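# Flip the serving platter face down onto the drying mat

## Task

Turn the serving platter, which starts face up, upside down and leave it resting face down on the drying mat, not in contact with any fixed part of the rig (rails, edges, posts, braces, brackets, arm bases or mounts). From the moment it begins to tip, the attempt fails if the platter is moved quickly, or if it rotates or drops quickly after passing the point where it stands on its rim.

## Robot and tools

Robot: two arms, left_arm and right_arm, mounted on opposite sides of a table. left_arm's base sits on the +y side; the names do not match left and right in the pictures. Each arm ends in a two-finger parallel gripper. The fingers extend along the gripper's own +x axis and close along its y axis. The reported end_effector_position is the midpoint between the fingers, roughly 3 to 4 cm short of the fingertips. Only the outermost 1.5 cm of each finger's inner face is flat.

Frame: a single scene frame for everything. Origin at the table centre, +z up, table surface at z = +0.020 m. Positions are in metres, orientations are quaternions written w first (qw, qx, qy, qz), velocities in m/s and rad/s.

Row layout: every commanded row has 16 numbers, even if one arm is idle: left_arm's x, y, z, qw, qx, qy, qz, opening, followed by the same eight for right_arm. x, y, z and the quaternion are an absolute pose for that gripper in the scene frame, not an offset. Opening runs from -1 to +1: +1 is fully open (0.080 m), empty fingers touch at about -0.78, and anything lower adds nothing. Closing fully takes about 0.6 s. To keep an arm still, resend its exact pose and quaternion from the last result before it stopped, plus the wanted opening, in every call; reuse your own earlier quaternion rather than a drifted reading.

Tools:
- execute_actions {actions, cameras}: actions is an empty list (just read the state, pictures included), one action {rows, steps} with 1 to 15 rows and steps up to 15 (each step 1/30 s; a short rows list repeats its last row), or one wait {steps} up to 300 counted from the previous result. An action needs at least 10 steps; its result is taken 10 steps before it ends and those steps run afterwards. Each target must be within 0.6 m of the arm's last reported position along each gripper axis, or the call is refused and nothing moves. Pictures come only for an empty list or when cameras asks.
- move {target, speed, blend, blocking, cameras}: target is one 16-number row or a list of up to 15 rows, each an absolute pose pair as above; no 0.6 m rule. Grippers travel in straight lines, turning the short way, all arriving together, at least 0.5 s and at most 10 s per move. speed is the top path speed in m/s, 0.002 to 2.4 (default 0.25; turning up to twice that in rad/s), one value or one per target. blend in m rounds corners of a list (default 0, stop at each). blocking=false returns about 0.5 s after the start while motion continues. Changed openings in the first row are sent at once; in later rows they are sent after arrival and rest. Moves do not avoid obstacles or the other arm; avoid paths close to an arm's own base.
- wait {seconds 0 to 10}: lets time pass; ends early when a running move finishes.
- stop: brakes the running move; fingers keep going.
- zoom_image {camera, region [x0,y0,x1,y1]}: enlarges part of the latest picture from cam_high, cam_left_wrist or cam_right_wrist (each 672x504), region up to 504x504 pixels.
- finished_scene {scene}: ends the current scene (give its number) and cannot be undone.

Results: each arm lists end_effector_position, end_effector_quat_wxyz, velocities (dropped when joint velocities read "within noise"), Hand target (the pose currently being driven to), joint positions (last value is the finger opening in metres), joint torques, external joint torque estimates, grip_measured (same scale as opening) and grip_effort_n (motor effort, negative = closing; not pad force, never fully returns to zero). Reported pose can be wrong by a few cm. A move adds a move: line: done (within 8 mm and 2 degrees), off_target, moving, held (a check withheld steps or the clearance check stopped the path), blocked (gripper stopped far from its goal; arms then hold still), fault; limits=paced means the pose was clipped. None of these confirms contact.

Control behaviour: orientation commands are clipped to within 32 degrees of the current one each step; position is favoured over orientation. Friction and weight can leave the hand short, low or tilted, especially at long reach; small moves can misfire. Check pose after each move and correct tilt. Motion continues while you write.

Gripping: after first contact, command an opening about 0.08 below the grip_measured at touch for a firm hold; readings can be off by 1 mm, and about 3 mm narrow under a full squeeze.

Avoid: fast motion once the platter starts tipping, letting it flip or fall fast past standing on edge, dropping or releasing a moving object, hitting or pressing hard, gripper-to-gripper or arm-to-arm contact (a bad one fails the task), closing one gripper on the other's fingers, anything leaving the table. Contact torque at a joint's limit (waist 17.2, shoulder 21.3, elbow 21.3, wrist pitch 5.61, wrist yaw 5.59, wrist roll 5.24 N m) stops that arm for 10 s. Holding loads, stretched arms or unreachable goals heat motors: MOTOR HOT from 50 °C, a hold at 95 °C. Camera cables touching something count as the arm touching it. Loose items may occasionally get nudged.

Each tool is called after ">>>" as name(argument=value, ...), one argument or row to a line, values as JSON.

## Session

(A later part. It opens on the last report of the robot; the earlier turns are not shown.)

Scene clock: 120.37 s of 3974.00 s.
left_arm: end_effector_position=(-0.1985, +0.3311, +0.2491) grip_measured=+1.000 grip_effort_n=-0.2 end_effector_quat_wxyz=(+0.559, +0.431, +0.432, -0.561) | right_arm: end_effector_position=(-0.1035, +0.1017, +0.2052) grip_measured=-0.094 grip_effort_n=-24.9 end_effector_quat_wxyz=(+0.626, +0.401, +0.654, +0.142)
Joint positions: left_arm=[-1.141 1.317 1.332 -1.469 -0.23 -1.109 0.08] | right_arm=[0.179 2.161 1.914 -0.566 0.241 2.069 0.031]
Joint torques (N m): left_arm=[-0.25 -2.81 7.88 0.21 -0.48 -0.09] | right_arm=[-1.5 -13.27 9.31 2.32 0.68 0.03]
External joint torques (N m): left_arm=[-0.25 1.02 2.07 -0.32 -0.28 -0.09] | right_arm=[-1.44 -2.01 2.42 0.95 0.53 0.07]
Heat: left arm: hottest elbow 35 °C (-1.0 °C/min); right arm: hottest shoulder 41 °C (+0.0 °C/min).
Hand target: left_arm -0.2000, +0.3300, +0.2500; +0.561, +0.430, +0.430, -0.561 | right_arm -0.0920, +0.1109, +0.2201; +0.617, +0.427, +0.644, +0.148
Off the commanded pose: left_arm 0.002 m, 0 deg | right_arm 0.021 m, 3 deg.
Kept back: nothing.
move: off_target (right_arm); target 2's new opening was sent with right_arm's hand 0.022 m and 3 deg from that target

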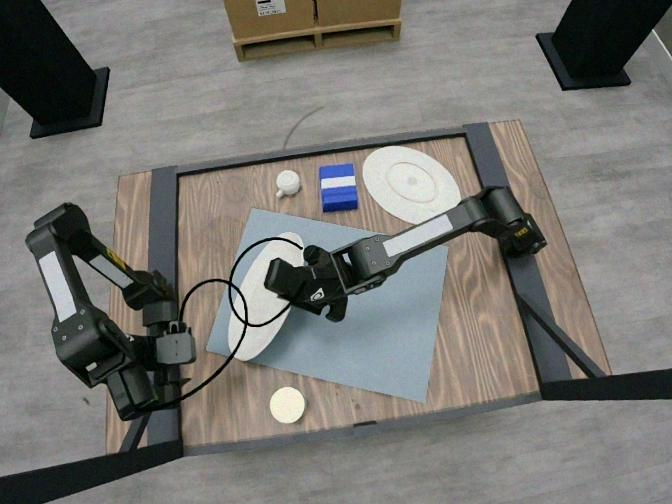

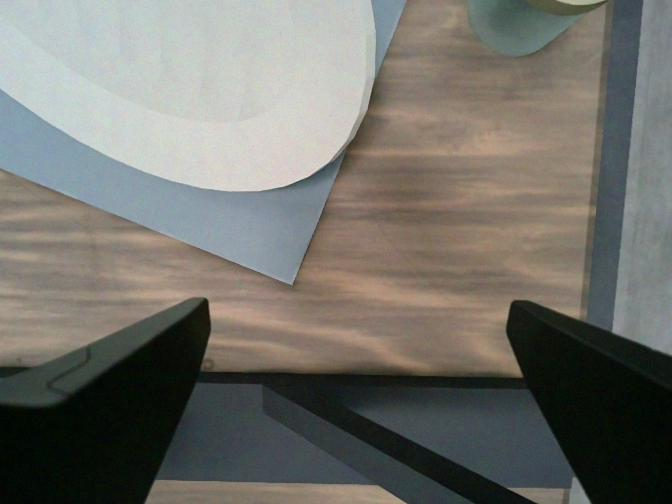

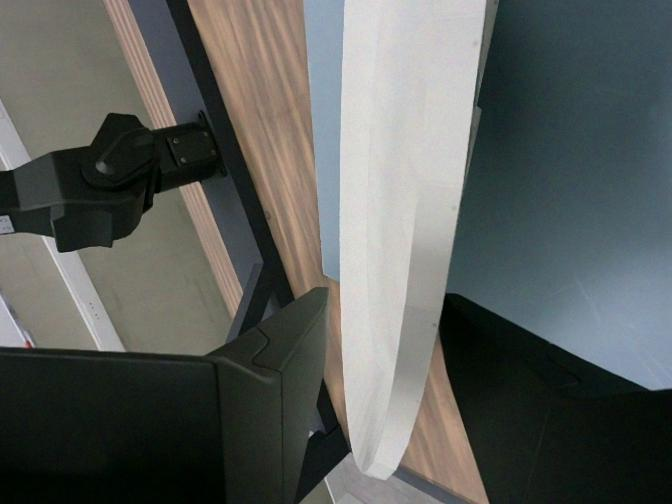

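>>> move(
  target=[
    [-0.2,0.33,0.25,0.561,0.430,0.430,-0.561,1,-0.092,0.112,0.22,0.617,0.427,0.644,0.148,-0.35],
  ],
  speed=0.06,
  cameras=["cam_right_wrist"],
)

Scene clock: 121.30 s of 3974.00 s.
left_arm: end_effector_position=(-0.1985, +0.3311, +0.2491) grip_measured=+1.000 grip_effort_n=-0.2 end_effector_quat_wxyz=(+0.559, +0.431, +0.432, -0.561) | right_arm: end_effector_position=(-0.1039, +0.1022, +0.2062) grip_measured=-0.345 grip_effort_n=-24.4 end_effector_quat_wxyz=(+0.625, +0.402, +0.654, +0.143)
Joint positions: left_arm=[-1.141 1.317 1.332 -1.469 -0.23 -1.109 0.08] | right_arm=[0.18 2.161 1.916 -0.564 0.24 2.069 0.019]
Joint torques (N m): left_arm=[-0.26 -2.8 7.88 0.22 -0.48 -0.09] | right_arm=[-1.7 -13.28 9.16 2.21 0.66 0.03]
External joint torques (N m): left_arm=[-0.26 1.1 2.07 -0.3 -0.28 -0.09] | right_arm=[-1.71 -2.13 2.34 0.85 0.51 0.06]
Heat: left arm: hottest elbow 35 °C (-1.0 °C/min); right arm: hottest shoulder 41 °C (+0.0 °C/min).
Hand target: left_arm -0.2000, +0.3300, +0.2500; +0.561, +0.430, +0.430, -0.561 | right_arm -0.0919, +0.1110, +0.2201; +0.617, +0.427, +0.644, +0.148
Off the commanded pose: left_arm 0.002 m, 0 deg | right_arm 0.021 m, 3 deg.
Kept back: nothing.
move: off_target (right_arm)
Images, in order (width x height): cam_right_wrist 672x504.

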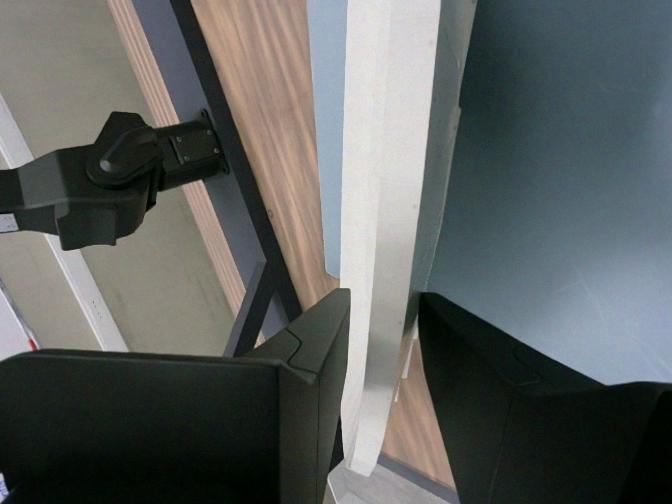

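>>> move(
  target=[
    [-0.2,0.33,0.25,0.561,0.430,0.430,-0.561,1,-0.094,0.111,0.218,0.617,0.427,0.644,0.148,-0.55],
  ],
  speed=0.06,
  cameras=["cam_right_wrist"],
)

Scene clock: 122.23 s of 3974.00 s.
left_arm: end_effector_position=(-0.1985, +0.3311, +0.2491) grip_measured=+1.000 grip_effort_n=-0.2 end_effector_quat_wxyz=(+0.559, +0.431, +0.432, -0.561) | right_arm: end_effector_position=(-0.1105, +0.0999, +0.2023) grip_measured=-0.533 grip_effort_n=-82.6 end_effector_quat_wxyz=(+0.624, +0.395, +0.660, +0.139)
Joint positions: left_arm=[-1.141 1.317 1.332 -1.469 -0.23 -1.109 0.08] | right_arm=[0.19 2.164 1.916 -0.575 0.233 2.078 0.011]
Joint torques (N m): left_arm=[-0.25 -2.8 7.88 0.21 -0.48 -0.08] | right_arm=[-2.36 -14.22 7.59 3.41 1.03 -0.15]
External joint torques (N m): left_arm=[-0.24 1.03 2.08 -0.31 -0.28 -0.08] | right_arm=[-2.34 -3.21 0.86 2.09 0.88 -0.12]
Heat: left arm: hottest elbow 35 °C (-1.0 °C/min); right arm: hottest shoulder 41 °C (+0.0 °C/min).
Hand target: left_arm -0.2000, +0.3300, +0.2500; +0.561, +0.430, +0.430, -0.561 | right_arm -0.0938, +0.1096, +0.2182; +0.617, +0.427, +0.644, +0.148
Off the commanded pose: left_arm 0.002 m, 0 deg | right_arm 0.025 m, 4 deg.
Kept back: nothing.
move: off_target (right_arm)
Images, in order (width x height): cam_right_wrist 672x504.

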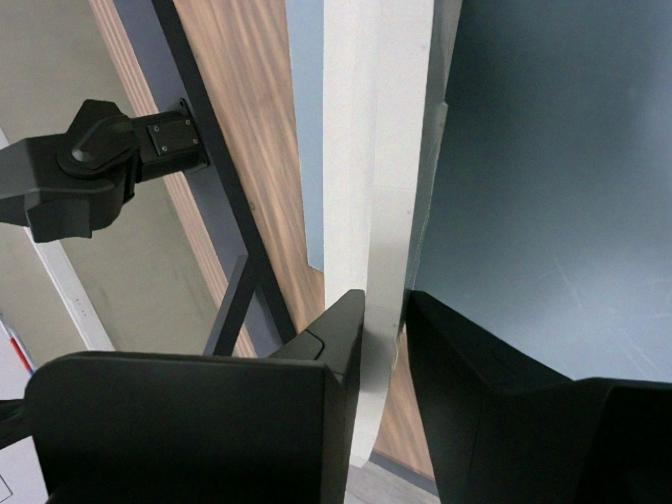

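>>> move(
  target=[
    [-0.2,0.33,0.25,0.561,0.430,0.430,-0.561,1,-0.10,0.108,0.218,0.617,0.427,0.644,0.148,-0.65],
    [-0.2,0.33,0.25,0.561,0.430,0.430,-0.561,1,-0.10,0.10,0.255,0.667,0.302,0.680,0.004,-0.65],
  ],
  speed=0.04,
)

Scene clock: 129.30 s of 3974.00 s.
left_arm: end_effector_position=(-0.1985, +0.3311, +0.2491) grip_measured=+1.000 grip_effort_n=-0.2 end_effector_quat_wxyz=(+0.559, +0.431, +0.432, -0.561) | right_arm: end_effector_position=(-0.1046, +0.0927, +0.2009) grip_measured=-0.634 grip_effort_n=-75.6 end_effector_quat_wxyz=(+0.644, +0.327, +0.690, +0.052)
Joint positions: left_arm=[-1.141 1.317 1.332 -1.469 -0.23 -1.109 0.08] | right_arm=[0.155 2.331 2.306 -1.014 0.13 2.112 0.006]
Joint torques (N m): left_arm=[-0.04 -3.63 6.83 0.36 -0.23 0] | right_arm=[-0.09 -15.08 5.68 1.39 0.21 -0.04]
External joint torques (N m): left_arm=[-0.04 0.26 1.03 -0.15 -0.03 0] | right_arm=[-0.09 -3.22 -0.78 0.29 0.09 -0.01]
Motor temperatures (°C): left_arm=[30 33 36 30 26 31] | right_arm=[29 44 38 36 32 27]
Heat: left arm: hottest elbow 36 °C (-1.0 °C/min); right arm: hottest shoulder 44 °C (+0.0 °C/min).
Hand target: left_arm -0.1985, +0.3311, +0.2491; +0.559, +0.431, +0.432, -0.561 | right_arm -0.1038, +0.0942, +0.2050; +0.641, +0.332, +0.689, +0.056
Off the commanded pose: left_arm 0.002 m, 0 deg | right_arm 0.055 m, 7 deg.
Kept back: nothing.
move: blocked (right_arm; both arms now hold where they are)

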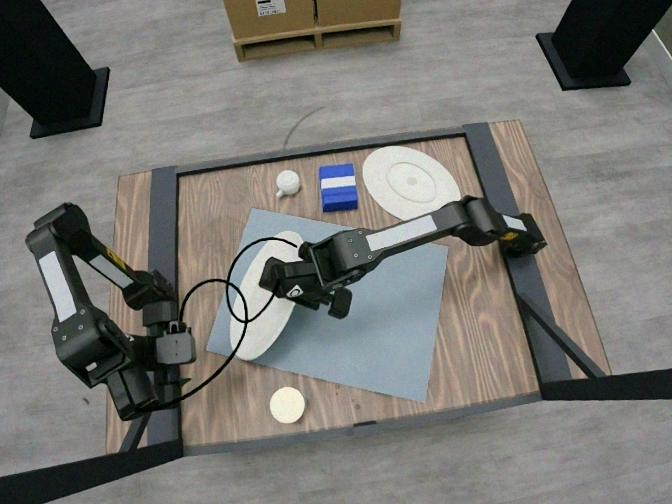

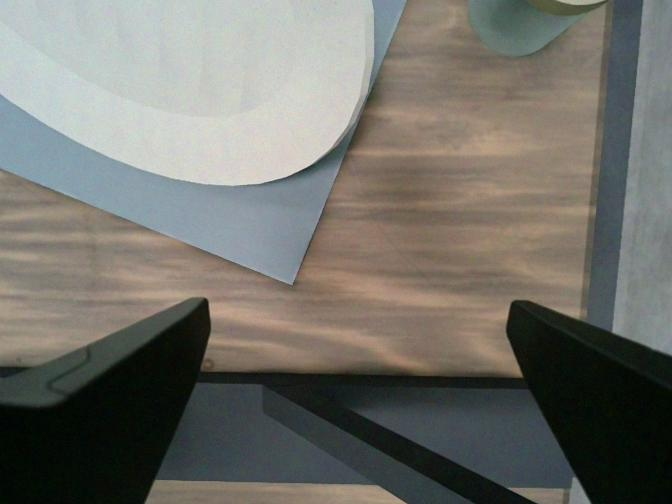

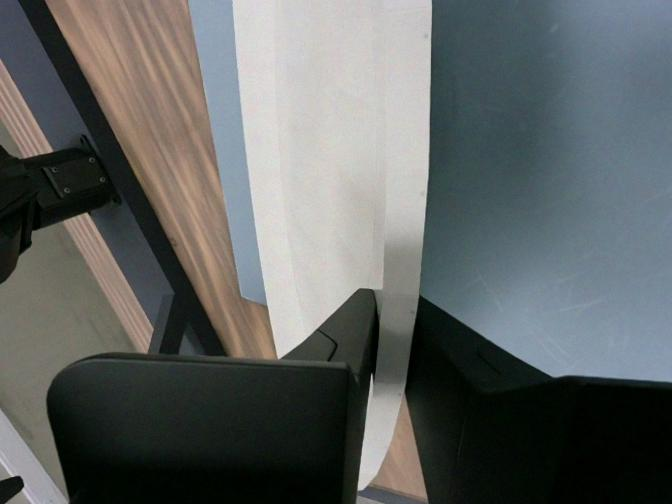

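>>> move(
  target=[
    [-0.1985,0.3311,0.2491,0.559,0.431,0.432,-0.561,1,-0.105,-0.02,0.225,0.644,0.327,0.690,0.052,-0.65],
  ],
  speed=0.04,
)

Scene clock: 132.80 s of 3974.00 s.
left_arm: end_effector_position=(-0.1985, +0.3311, +0.2491) grip_measured=+1.000 grip_effort_n=-0.2 end_effector_quat_wxyz=(+0.559, +0.431, +0.432, -0.561) | right_arm: end_effector_position=(-0.1052, -0.0177, +0.2005) grip_measured=-0.634 grip_effort_n=-75.1 end_effector_quat_wxyz=(+0.655, +0.305, +0.690, +0.035)
Joint positions: left_arm=[-1.141 1.317 1.332 -1.469 -0.23 -1.109 0.08] | right_arm=[0.203 1.876 1.634 -0.862 0.145 2.151 0.006]
Joint torques (N m): left_arm=[-0.06 -3.62 6.89 0.34 -0.23 0.02] | right_arm=[0.32 -17.31 5.82 0.96 0.51 0.2]
External joint torques (N m): left_arm=[-0.07 0.25 1.06 -0.19 -0.03 0.02] | right_arm=[0.31 -8.58 -0.6 -0.04 0.39 0.23]
Heat: left arm: hottest elbow 35 °C (-2.0 °C/min); right arm: hottest shoulder 47 °C (+1.0 °C/min). Heating fast: the right arm's shoulder motor: a push or a pull is the cause, and it goes on while you think. Ease it with your next call, before anything else.
Hand target: left_arm -0.1985, +0.3311, +0.2492; +0.559, +0.431, +0.432, -0.561 | right_arm -0.1050, -0.0202, +0.2245; +0.644, +0.327, +0.690, +0.052
Off the commanded pose: left_arm 0.000 m, 0 deg | right_arm 0.025 m, 3 deg.
Kept back: nothing.
move: off_target (right_arm)

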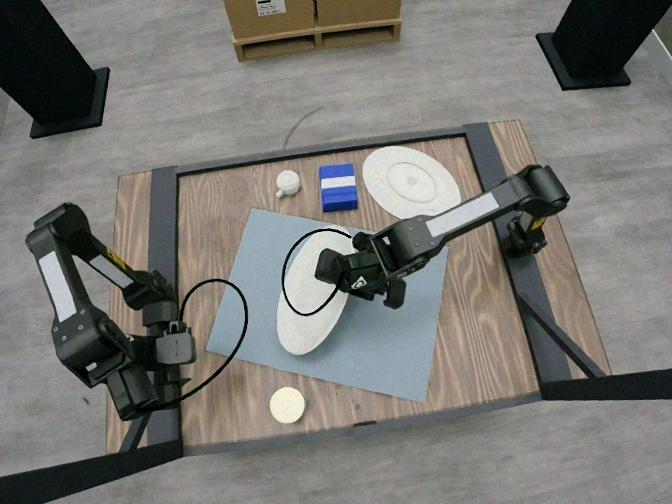

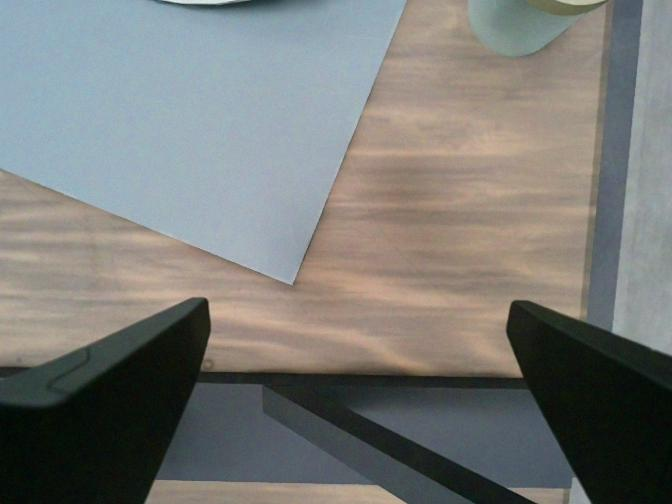

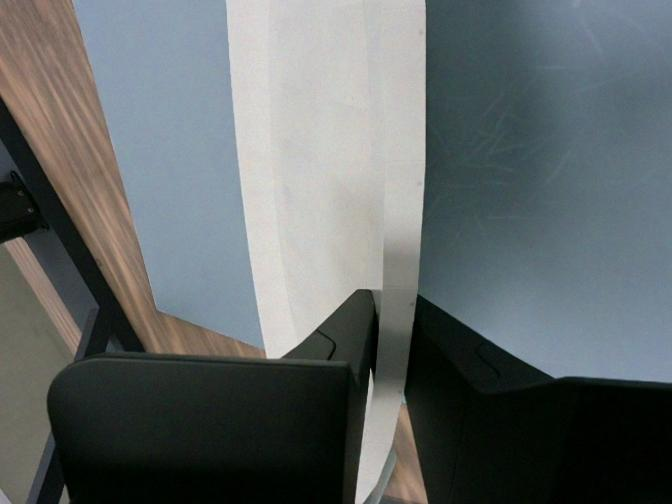

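>>> move(
  target=[
    [-0.1985,0.3311,0.2491,0.559,0.431,0.432,-0.561,1,-0.105,-0.005,0.27,0.681,0.242,0.688,-0.059,-0.65],
    [-0.1985,0.3311,0.2491,0.559,0.431,0.432,-0.561,1,-0.105,-0.0,0.29,0.690,0.165,0.690,-0.141,-0.65],
  ],
  speed=0.05,
)

Scene clock: 139.83 s of 3974.00 s.
left_arm: end_effector_position=(-0.1985, +0.3311, +0.2491) grip_measured=+1.000 grip_effort_n=-0.2 end_effector_quat_wxyz=(+0.559, +0.431, +0.432, -0.561) | right_arm: end_effector_position=(-0.1036, -0.0046, +0.2403) grip_measured=-0.635 grip_effort_n=-74.2 end_effector_quat_wxyz=(+0.653, +0.241, +0.715, -0.065)
Joint positions: left_arm=[-1.141 1.317 1.332 -1.469 -0.23 -1.109 0.08] | right_arm=[0.151 2.174 2.303 -1.435 0.013 2.176 0.006]
Joint torques (N m): left_arm=[-0.03 -3.65 6.83 0.36 -0.23 -0.01] | right_arm=[-0.13 -13.69 5.22 0.98 0.13 0]
External joint torques (N m): left_arm=[-0.06 0.17 1.05 -0.17 -0.03 0] | right_arm=[-0.14 -3.34 -0.65 0.26 0.07 0.02]
Motor temperatures (°C): left_arm=[29 33 35 29 26 31] | right_arm=[28 51 39 35 32 27]
Heat: left arm: hottest elbow 35 °C (-2.0 °C/min); right arm: hottest shoulder 51 °C (+5.0 °C/min). Heating fast: the right arm's shoulder motor: a push or a pull is the cause, and it goes on while you think. Ease it with your next call, before anything else.
Hand target: left_arm -0.1985, +0.3311, +0.2491; +0.559, +0.431, +0.432, -0.561 | right_arm -0.1027, -0.0031, +0.2454; +0.650, +0.249, +0.715, -0.059
Off the commanded pose: left_arm 0.000 m, 0 deg | right_arm 0.050 m, 13 deg.
MOTOR HOT: joint 2 (shoulder) of the right arm reports 51 °C; the controller stops that arm at 95 °C. To cool a motor, set the load down, stop pushing, or move to a pose that needs little force.
Kept back: nothing.
move: blocked (right_arm; both arms now hold where they are)

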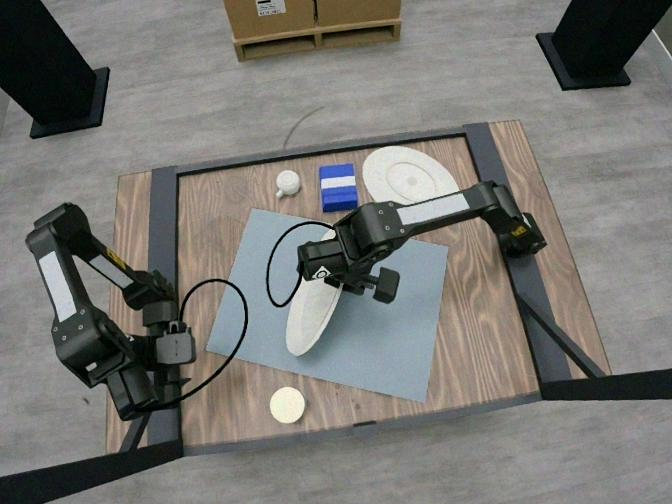

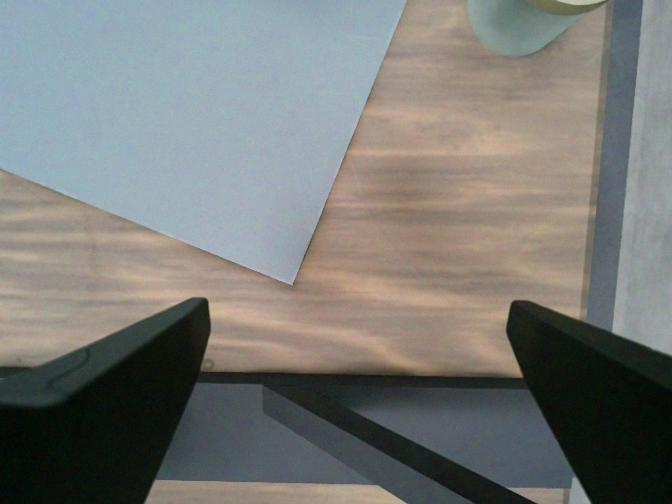

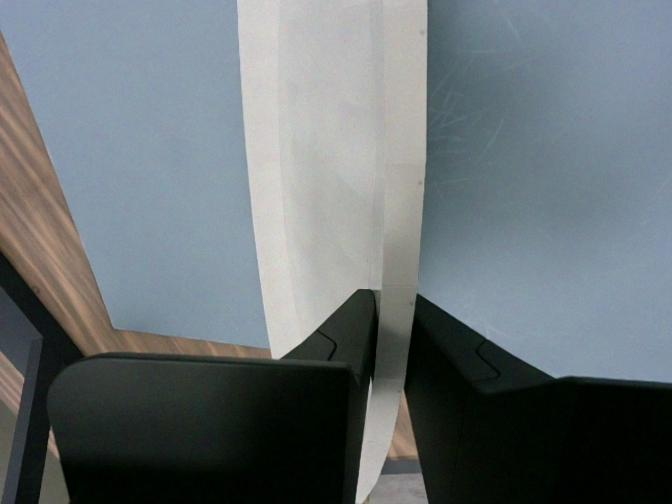

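>>> move(
  target=[
    [-0.1985,0.3311,0.2491,0.559,0.431,0.432,-0.561,1,-0.105,-0.07,0.26,0.653,0.241,0.715,-0.065,-0.65],
    [-0.1985,0.3311,0.2491,0.559,0.431,0.432,-0.561,1,-0.105,-0.12,0.32,0.653,0.241,0.715,-0.065,-0.65],
  ],
  speed=0.06,
)

Scene clock: 143.63 s of 3974.00 s.
left_arm: end_effector_position=(-0.1985, +0.3311, +0.2491) grip_measured=+1.000 grip_effort_n=-0.2 end_effector_quat_wxyz=(+0.559, +0.431, +0.432, -0.561) | right_arm: end_effector_position=(-0.1064, -0.1174, +0.2886) grip_measured=-0.635 grip_effort_n=-74.2 end_effector_quat_wxyz=(+0.666, +0.213, +0.709, -0.093)
Joint positions: left_arm=[-1.141 1.317 1.332 -1.469 -0.23 -1.109 0.08] | right_arm=[0.214 1.813 2 -1.578 0.018 2.236 0.006]
Joint torques (N m): left_arm=[-0.04 -3.63 6.89 0.34 -0.23 0.02] | right_arm=[0.29 -15.79 9.39 0.26 0.42 0.05]
External joint torques (N m): left_arm=[-0.04 0.22 1.11 -0.18 -0.04 0.02] | right_arm=[0.24 -8.42 3.87 -0.32 0.37 0.06]
Heat: left arm: hottest elbow 35 °C (-2.0 °C/min); right arm: hottest shoulder 52 °C (+8.0 °C/min). Heating fast: the right arm's shoulder motor: a push or a pull is the cause, and it goes on while you think. Ease it with your next call, before anything else.
Hand target: left_arm -0.1985, +0.3311, +0.2492; +0.559, +0.431, +0.432, -0.561 | right_arm -0.1047, -0.1214, +0.3188; +0.650, +0.246, +0.717, -0.060
Off the commanded pose: left_arm 0.000 m, 0 deg | right_arm 0.031 m, 5 deg.
MOTOR HOT: still on. Joint 2 (shoulder) of the right arm reports 52 °C.
joint sent to its limit (right arm) — joint 4 (wrist pitch), lower limit.
Kept back: nothing.
move: off_target (right_arm)

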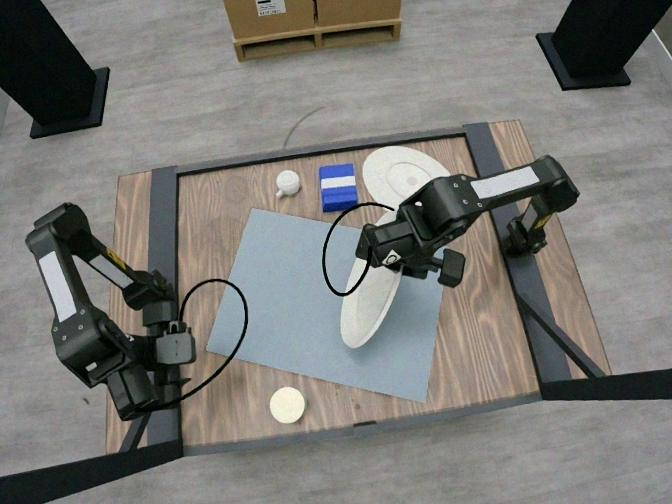

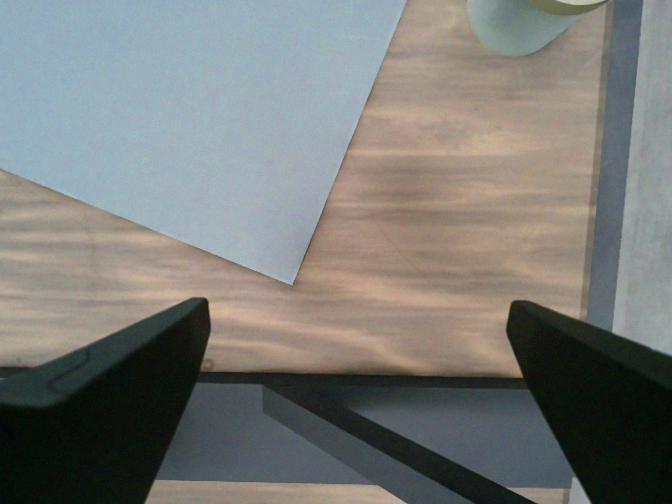

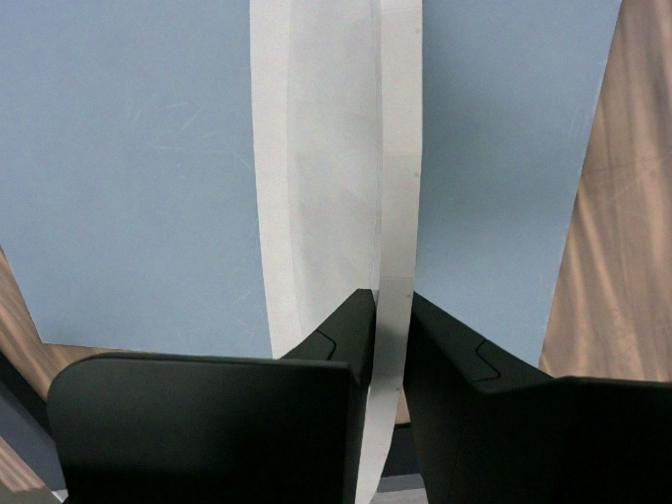

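>>> move(
  target=[
    [-0.1985,0.3311,0.2491,0.559,0.431,0.432,-0.561,1,-0.105,-0.11,0.345,0.627,0.268,0.730,-0.046,-0.65],
    [-0.1985,0.3311,0.2491,0.559,0.431,0.432,-0.561,1,-0.105,-0.11,0.35,0.676,-0.082,0.655,0.325,-0.65],
  ],
  speed=[0.04,0.12],
)

Scene clock: 150.70 s of 3974.00 s.
left_arm: end_effector_position=(-0.1985, +0.3311, +0.2491) grip_measured=+1.000 grip_effort_n=-0.2 end_effector_quat_wxyz=(+0.559, +0.431, +0.432, -0.561) | right_arm: end_effector_position=(-0.1071, -0.1068, +0.3189) grip_measured=-0.635 grip_effort_n=-74.2 end_effector_quat_wxyz=(+0.678, -0.102, +0.661, +0.306)
Joint positions: left_arm=[-1.141 1.317 1.332 -1.469 -0.23 -1.109 0.08] | right_arm=[0.202 1.813 2.111 -1.578 0.001 1.196 0.006]
Joint torques (N m): left_arm=[-0.04 -3.61 6.9 0.35 -0.23 0.02] | right_arm=[-0.41 -14.56 10.06 0.46 0.06 -0.15]
External joint torques (N m): left_arm=[-0.04 0.22 1.1 -0.18 -0.03 0.01] | right_arm=[-0.38 -7.21 4.6 -0.33 0.01 -0.14]
Motor temperatures (°C): left_arm=[29 33 35 28 26 31] | right_arm=[28 56 41 34 31 27]
Heat: left arm: hottest elbow 35 °C (-1.0 °C/min); right arm: hottest shoulder 56 °C (+14.1 °C/min). Heating fast: the right arm's shoulder motor: a push or a pull is the cause, and it goes on while you think. Ease it with your next call, before anything else.
Hand target: left_arm -0.1985, +0.3311, +0.2492; +0.559, +0.431, +0.432, -0.561 | right_arm -0.1048, -0.1115, +0.3487; +0.675, -0.068, +0.652, +0.338
Off the commanded pose: left_arm 0.000 m, 0 deg | right_arm 0.031 m, 3 deg.
MOTOR HOT: still on. Joint 2 (shoulder) of the right arm reports 56 °C.
joint sent to its limit (right arm) — joint 4 (wrist pitch), lower limit.
Kept back: nothing.
move: off_target (right_arm)

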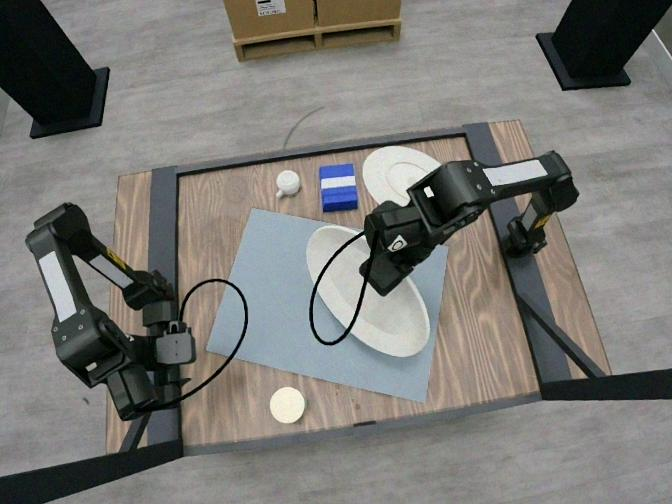

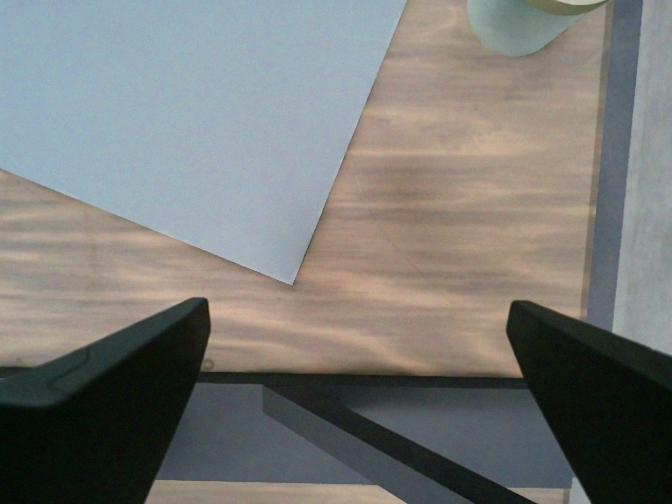

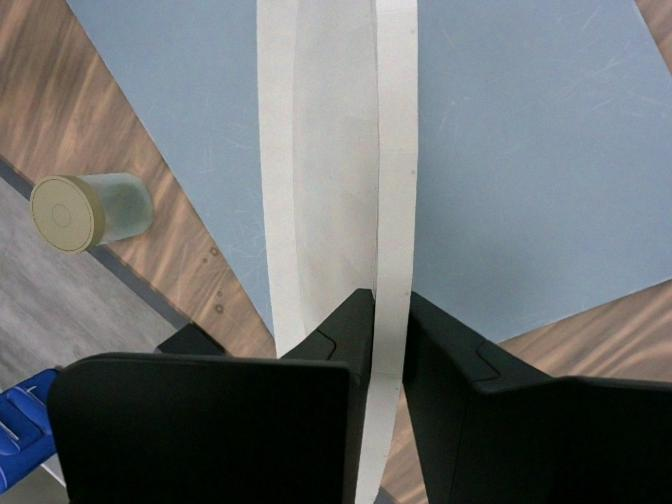

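>>> move(
  target=[
    [-0.1985,0.3311,0.2491,0.559,0.431,0.432,-0.561,1,-0.105,-0.11,0.345,0.545,-0.409,0.405,0.610,-0.65],
    [-0.1985,0.3311,0.2491,0.559,0.431,0.432,-0.561,1,-0.105,-0.11,0.345,0.268,-0.627,0.046,0.730,-0.65],
  ],
  speed=0.14,
)

Scene clock: 158.83 s of 3974.00 s.
left_arm: end_effector_position=(-0.1985, +0.3311, +0.2491) grip_measured=+1.000 grip_effort_n=-0.2 end_effector_quat_wxyz=(+0.559, +0.431, +0.432, -0.561) | right_arm: end_effector_position=(-0.1056, -0.1064, +0.3190) grip_measured=-0.635 grip_effort_n=-73.7 end_effector_quat_wxyz=(+0.252, -0.640, +0.065, +0.723)
Joint positions: left_arm=[-1.141 1.317 1.332 -1.469 -0.23 -1.109 0.08] | right_arm=[0.2 1.813 2.111 -1.578 0.007 -0.899 0.006]
Joint torques (N m): left_arm=[-0.05 -3.62 6.87 0.34 -0.23 0.02] | right_arm=[-0.12 -13.93 9.1 0.47 -0.16 -0.09]
External joint torques (N m): left_arm=[-0.07 0.23 1.09 -0.17 -0.03 0.02] | right_arm=[-0.14 -6.57 3.63 -0.32 -0.12 -0.1]
Motor temperatures (°C): left_arm=[29 33 34 28 26 31] | right_arm=[28 58 40 33 31 27]
Heat: left arm: hottest elbow 34 °C (-1.0 °C/min); right arm: hottest shoulder 58 °C (+18.1 °C/min). Fold the right arm in close to its base, or ease its load, before you think long.
Hand target: left_arm -0.1985, +0.3311, +0.2492; +0.559, +0.431, +0.432, -0.561 | right_arm -0.1048, -0.1110, +0.3441; -0.275, +0.622, -0.038, -0.732
Off the commanded pose: left_arm 0.000 m, 0 deg | right_arm 0.026 m, 3 deg.
MOTOR HOT: still on. Joint 2 (shoulder) of the right arm reports 58 °C.
joint sent to its limit (right arm) — joint 4 (wrist pitch), lower limit.
Kept back: nothing.
move: off_target (right_arm)

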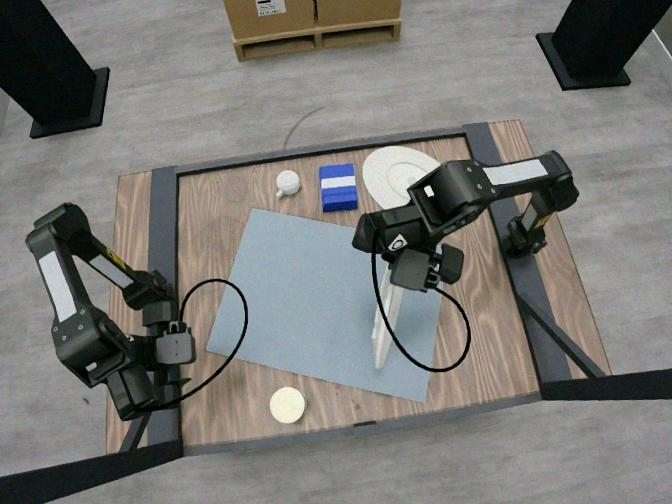

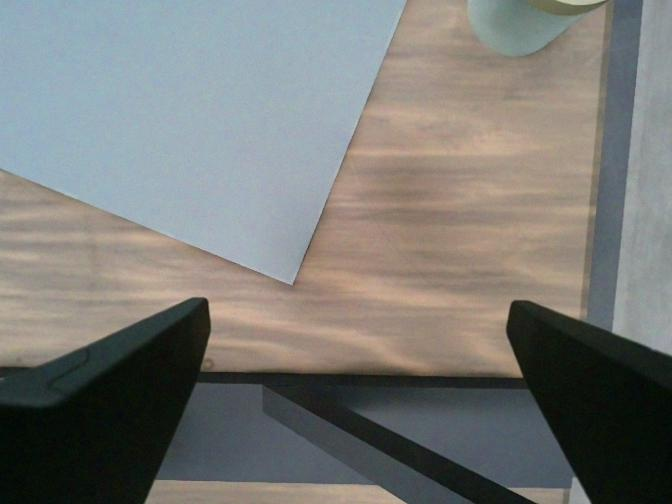

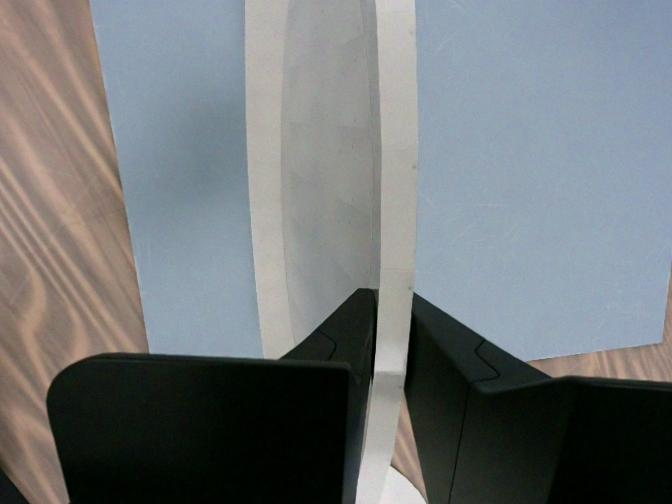

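>>> move(
  target=[-0.1985,0.3311,0.2491,0.559,0.431,0.432,-0.561,1,-0.10,-0.12,0.345,0.110,-0.699,-0.110,0.699,-0.65],
  speed=0.14,
)

Scene clock: 164.33 s of 3974.00 s.
left_arm: end_effector_position=(-0.1985, +0.3311, +0.2491) grip_measured=+1.000 grip_effort_n=-0.2 end_effector_quat_wxyz=(+0.559, +0.431, +0.432, -0.561) | right_arm: end_effector_position=(-0.1021, -0.1107, +0.3221) grip_measured=-0.635 grip_effort_n=-73.3 end_effector_quat_wxyz=(+0.108, -0.697, -0.105, +0.701)
Joint positions: left_arm=[-1.141 1.317 1.332 -1.469 -0.23 -1.109 0.08] | right_arm=[0.217 1.792 2.096 -1.578 0.065 -1.344 0.006]
Joint torques (N m): left_arm=[-0.04 -3.6 6.88 0.34 -0.23 0.02] | right_arm=[0.34 -15.54 5.98 0.52 0.21 -0.08]
External joint torques (N m): left_arm=[-0.04 0.21 1.09 -0.19 -0.04 0.02] | right_arm=[0.3 -8.37 0.53 -0.28 0.22 -0.1]
Motor temperatures (°C): left_arm=[29 33 34 27 26 31] | right_arm=[28 59 40 32 31 27]
Heat: left arm: hottest elbow 34 °C (-1.0 °C/min); right arm: hottest shoulder 59 °C (+21.2 °C/min). Fold the right arm in close to its base, or ease its load, before you think long.
Hand target: left_arm -0.1985, +0.3311, +0.2492; +0.559, +0.431, +0.432, -0.561 | right_arm -0.0999, -0.1202, +0.3439; -0.129, +0.691, +0.130, -0.700
Off the commanded pose: left_arm 0.000 m, 0 deg | right_arm 0.025 m, 1 deg.
MOTOR HOT: still on. Joint 2 (shoulder) of the right arm reports 59 °C.
joint sent to its limit (right arm) — joint 4 (wrist pitch), lower limit.
Kept back: nothing.
move: off_target (right_arm)

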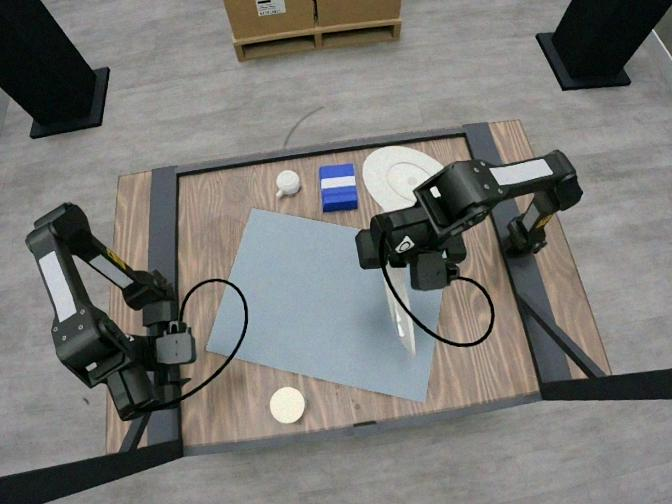

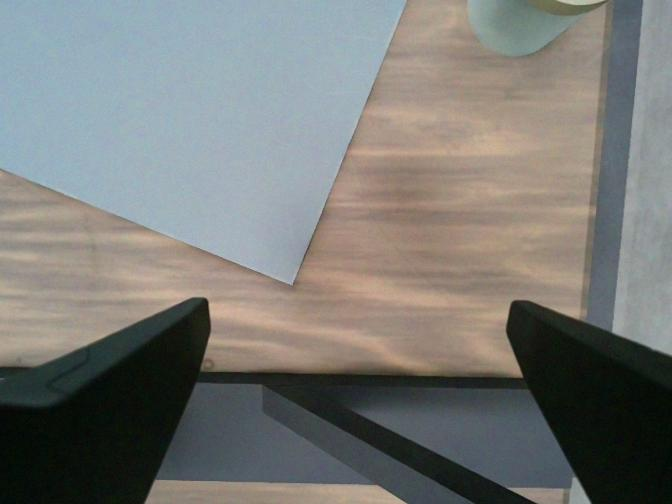

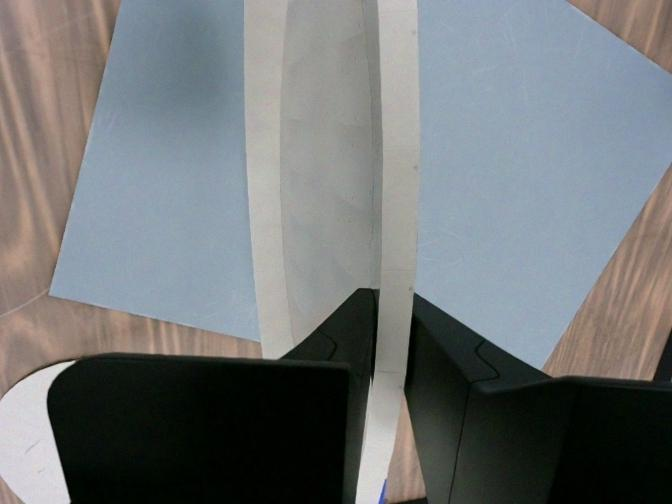

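>>> zoom_image(
  camera="cam_right_wrist",
  region=[160, 0, 500, 340],
)

>>> zoom_image(
  camera="cam_high",
  region=[340, 220, 480, 370],
)

Scaled by 1.482 from the camera's 672x504 image, which has a finer 960x720 frame.

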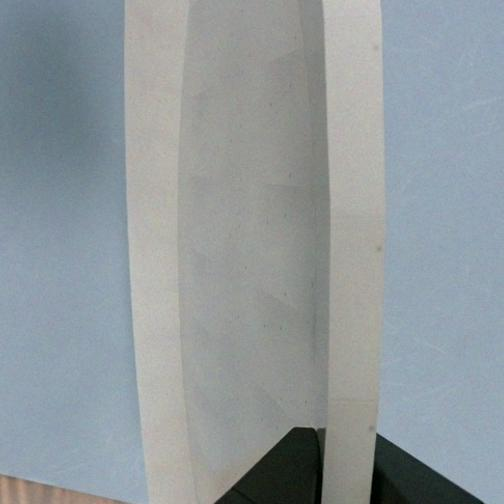

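Scaled by 3.360 from the camera's 672x504 image, which has a finer 960x720 frame.

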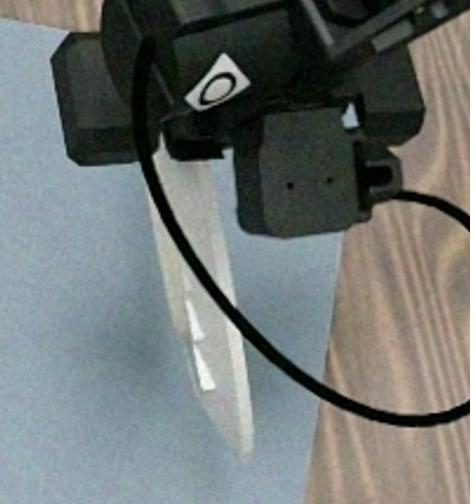

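>>> move(
  target=[-0.1985,0.3311,0.2491,0.559,0.431,0.432,-0.561,1,-0.10,-0.15,0.275,0.183,-0.683,-0.183,0.683,-0.65],
  speed=0.08,
)

>>> zoom_image(
  camera="cam_high",
  region=[280, 200, 500, 400],
)

Scene clock: 171.67 s of 3974.00 s.
left_arm: end_effector_position=(-0.1985, +0.3311, +0.2491) grip_measured=+1.000 grip_effort_n=-0.2 end_effector_quat_wxyz=(+0.559, +0.431, +0.432, -0.561) | right_arm: end_effector_position=(-0.0998, -0.1512, +0.2651) grip_measured=-0.635 grip_effort_n=-73.3 end_effector_quat_wxyz=(+0.165, -0.689, -0.169, +0.685) end_effector_velocity=(+0.000, -0.002, -0.002) end_effector_angular_velocity=(+0.000, +0.004, +0.007)
Joint positions: left_arm=[-1.141 1.317 1.332 -1.469 -0.23 -1.109 0.08] | right_arm=[0.273 1.401 1.388 -1.1 0.135 -1.319 0.006]
Joint velocities: left_arm=[within noise] | right_arm=[-0.002 -0.012 -0.017 0.007 -0.007 -0.007 0]
Joint torques (N m): left_arm=[-0.05 -3.63 6.88 0.34 -0.23 0.02] | right_arm=[0.4 -9.22 5.57 2.04 0.36 0.15]
External joint torques (N m): left_arm=[-0.03 0.16 1.09 -0.2 -0.04 0.02] | right_arm=[0.4 -4.12 -0.84 1 0.33 0.13]
Motor temperatures (°C): left_arm=[29 33 34 27 26 31] | right_arm=[28 58 39 32 31 27]
Heat: left arm: hottest elbow 34 °C (-1.0 °C/min); right arm: hottest shoulder 58 °C (+21.1 °C/min). Fold the right arm in close to its base, or ease its load, before you think long.
Hand target: left_arm -0.1985, +0.3311, +0.2492; +0.559, +0.431, +0.432, -0.561 | right_arm -0.0999, -0.1501, +0.2750; -0.183, +0.683, +0.183, -0.683
Off the commanded pose: left_arm 0.000 m, 0 deg | right_arm 0.010 m, 3 deg.
MOTOR HOT: still on. Joint 2 (shoulder) of the right arm reports 58 °C.
Kept back: nothing.
move: off_target (right_arm)

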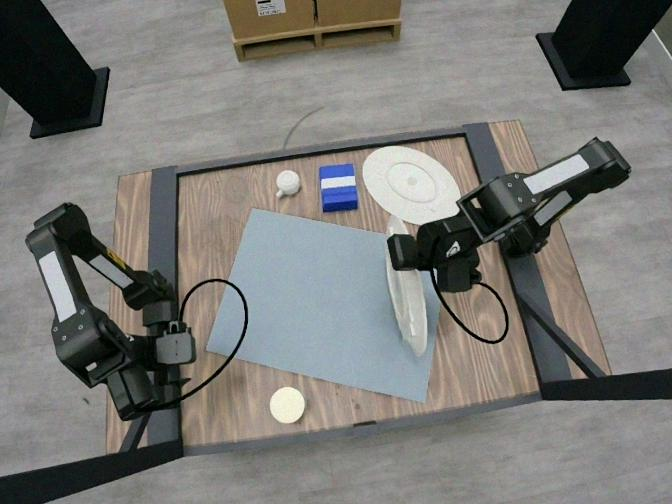

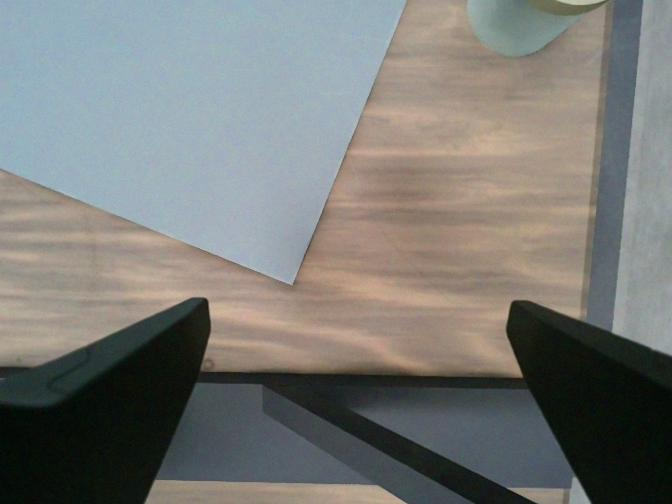

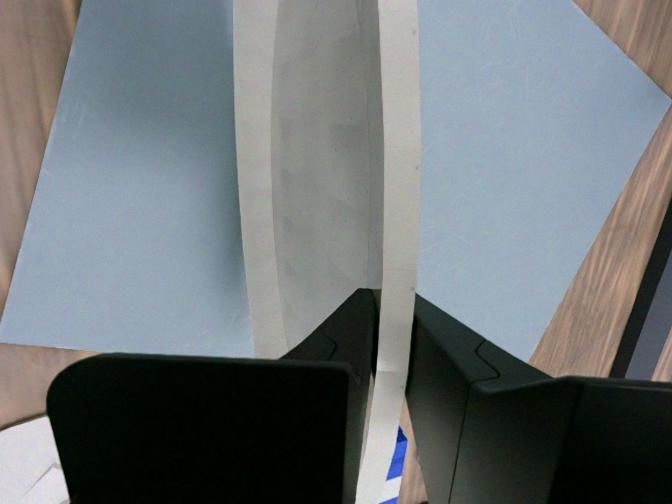

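Scaled by 2.291 from the camera's 672x504 image, which has a finer 960x720 frame.

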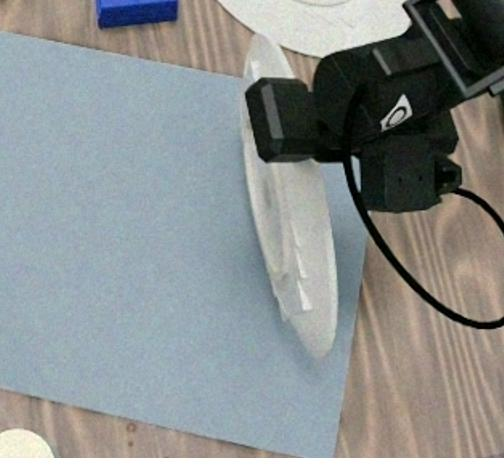

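>>> move(
  target=[-0.1985,0.3311,0.2491,0.559,0.431,0.432,-0.561,1,-0.10,-0.085,0.222,0.242,-0.664,-0.242,0.664,-0.65],
  speed=0.08,
)

Scene clock: 173.80 s of 3974.00 s.
left_arm: end_effector_position=(-0.1985, +0.3311, +0.2491) grip_measured=+1.000 grip_effort_n=-0.2 end_effector_quat_wxyz=(+0.559, +0.431, +0.432, -0.561) | right_arm: end_effector_position=(-0.1000, -0.0835, +0.2488) grip_measured=-0.365 grip_effort_n=-83.5 end_effector_quat_wxyz=(+0.267, -0.650, -0.261, +0.662)
Joint positions: left_arm=[-1.141 1.317 1.332 -1.469 -0.23 -1.109 0.08] | right_arm=[0.232 1.431 1.202 -0.59 0.159 -1.377 0.019]
Joint torques (N m): left_arm=[-0.06 -3.62 6.89 0.34 -0.23 0.03] | right_arm=[0.04 -3.02 2.36 1.15 0.09 0.05]
External joint torques (N m): left_arm=[-0.05 0.15 1.14 -0.18 -0.03 0.03] | right_arm=[0.02 2.73 -4.49 -0.24 0.05 0.01]
Motor temperatures (°C): left_arm=[29 33 34 27 26 31] | right_arm=[28 56 38 33 31 27]
Heat: left arm: hottest elbow 34 °C (-1.0 °C/min); right arm: hottest shoulder 56 °C (+18.1 °C/min). Fold the right arm in close to its base, or ease its load, before you think long.
Hand target: left_arm -0.1985, +0.3311, +0.2492; +0.559, +0.431, +0.432, -0.561 | right_arm -0.0996, -0.0861, +0.2227; -0.242, +0.664, +0.242, -0.664
Off the commanded pose: left_arm 0.000 m, 0 deg | right_arm 0.027 m, 4 deg.
MOTOR HOT: still on. Joint 2 (shoulder) of the right arm reports 56 °C.
Kept back: nothing.
move: off_target (right_arm)

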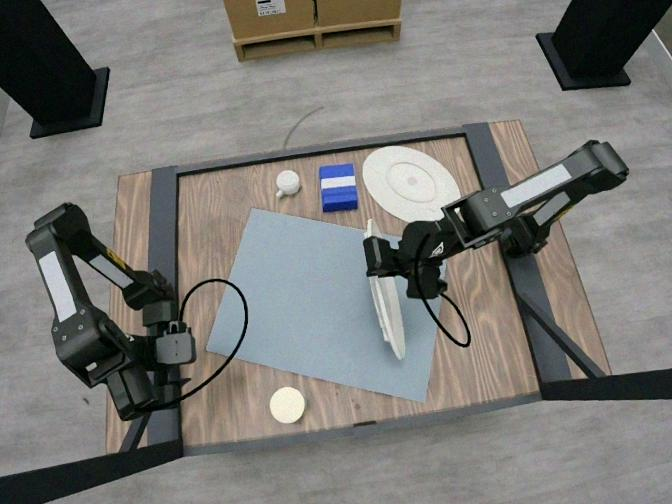

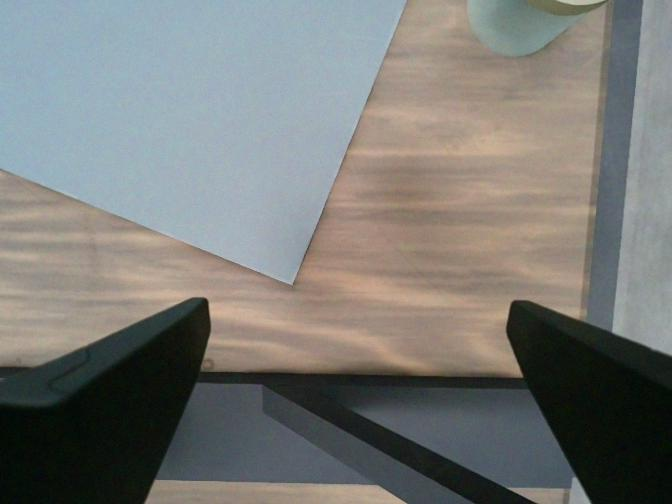

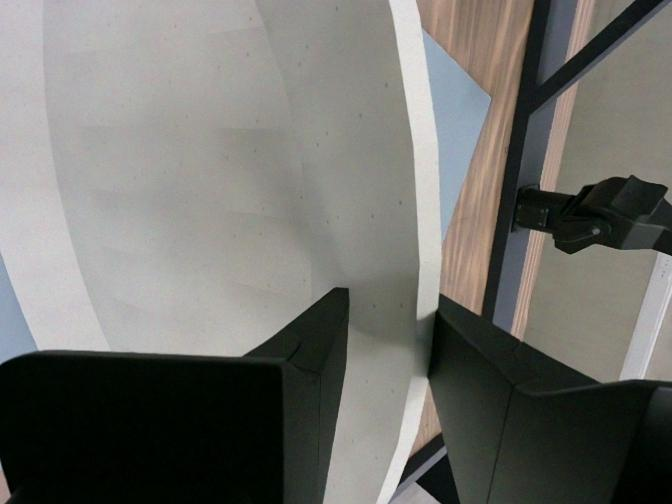

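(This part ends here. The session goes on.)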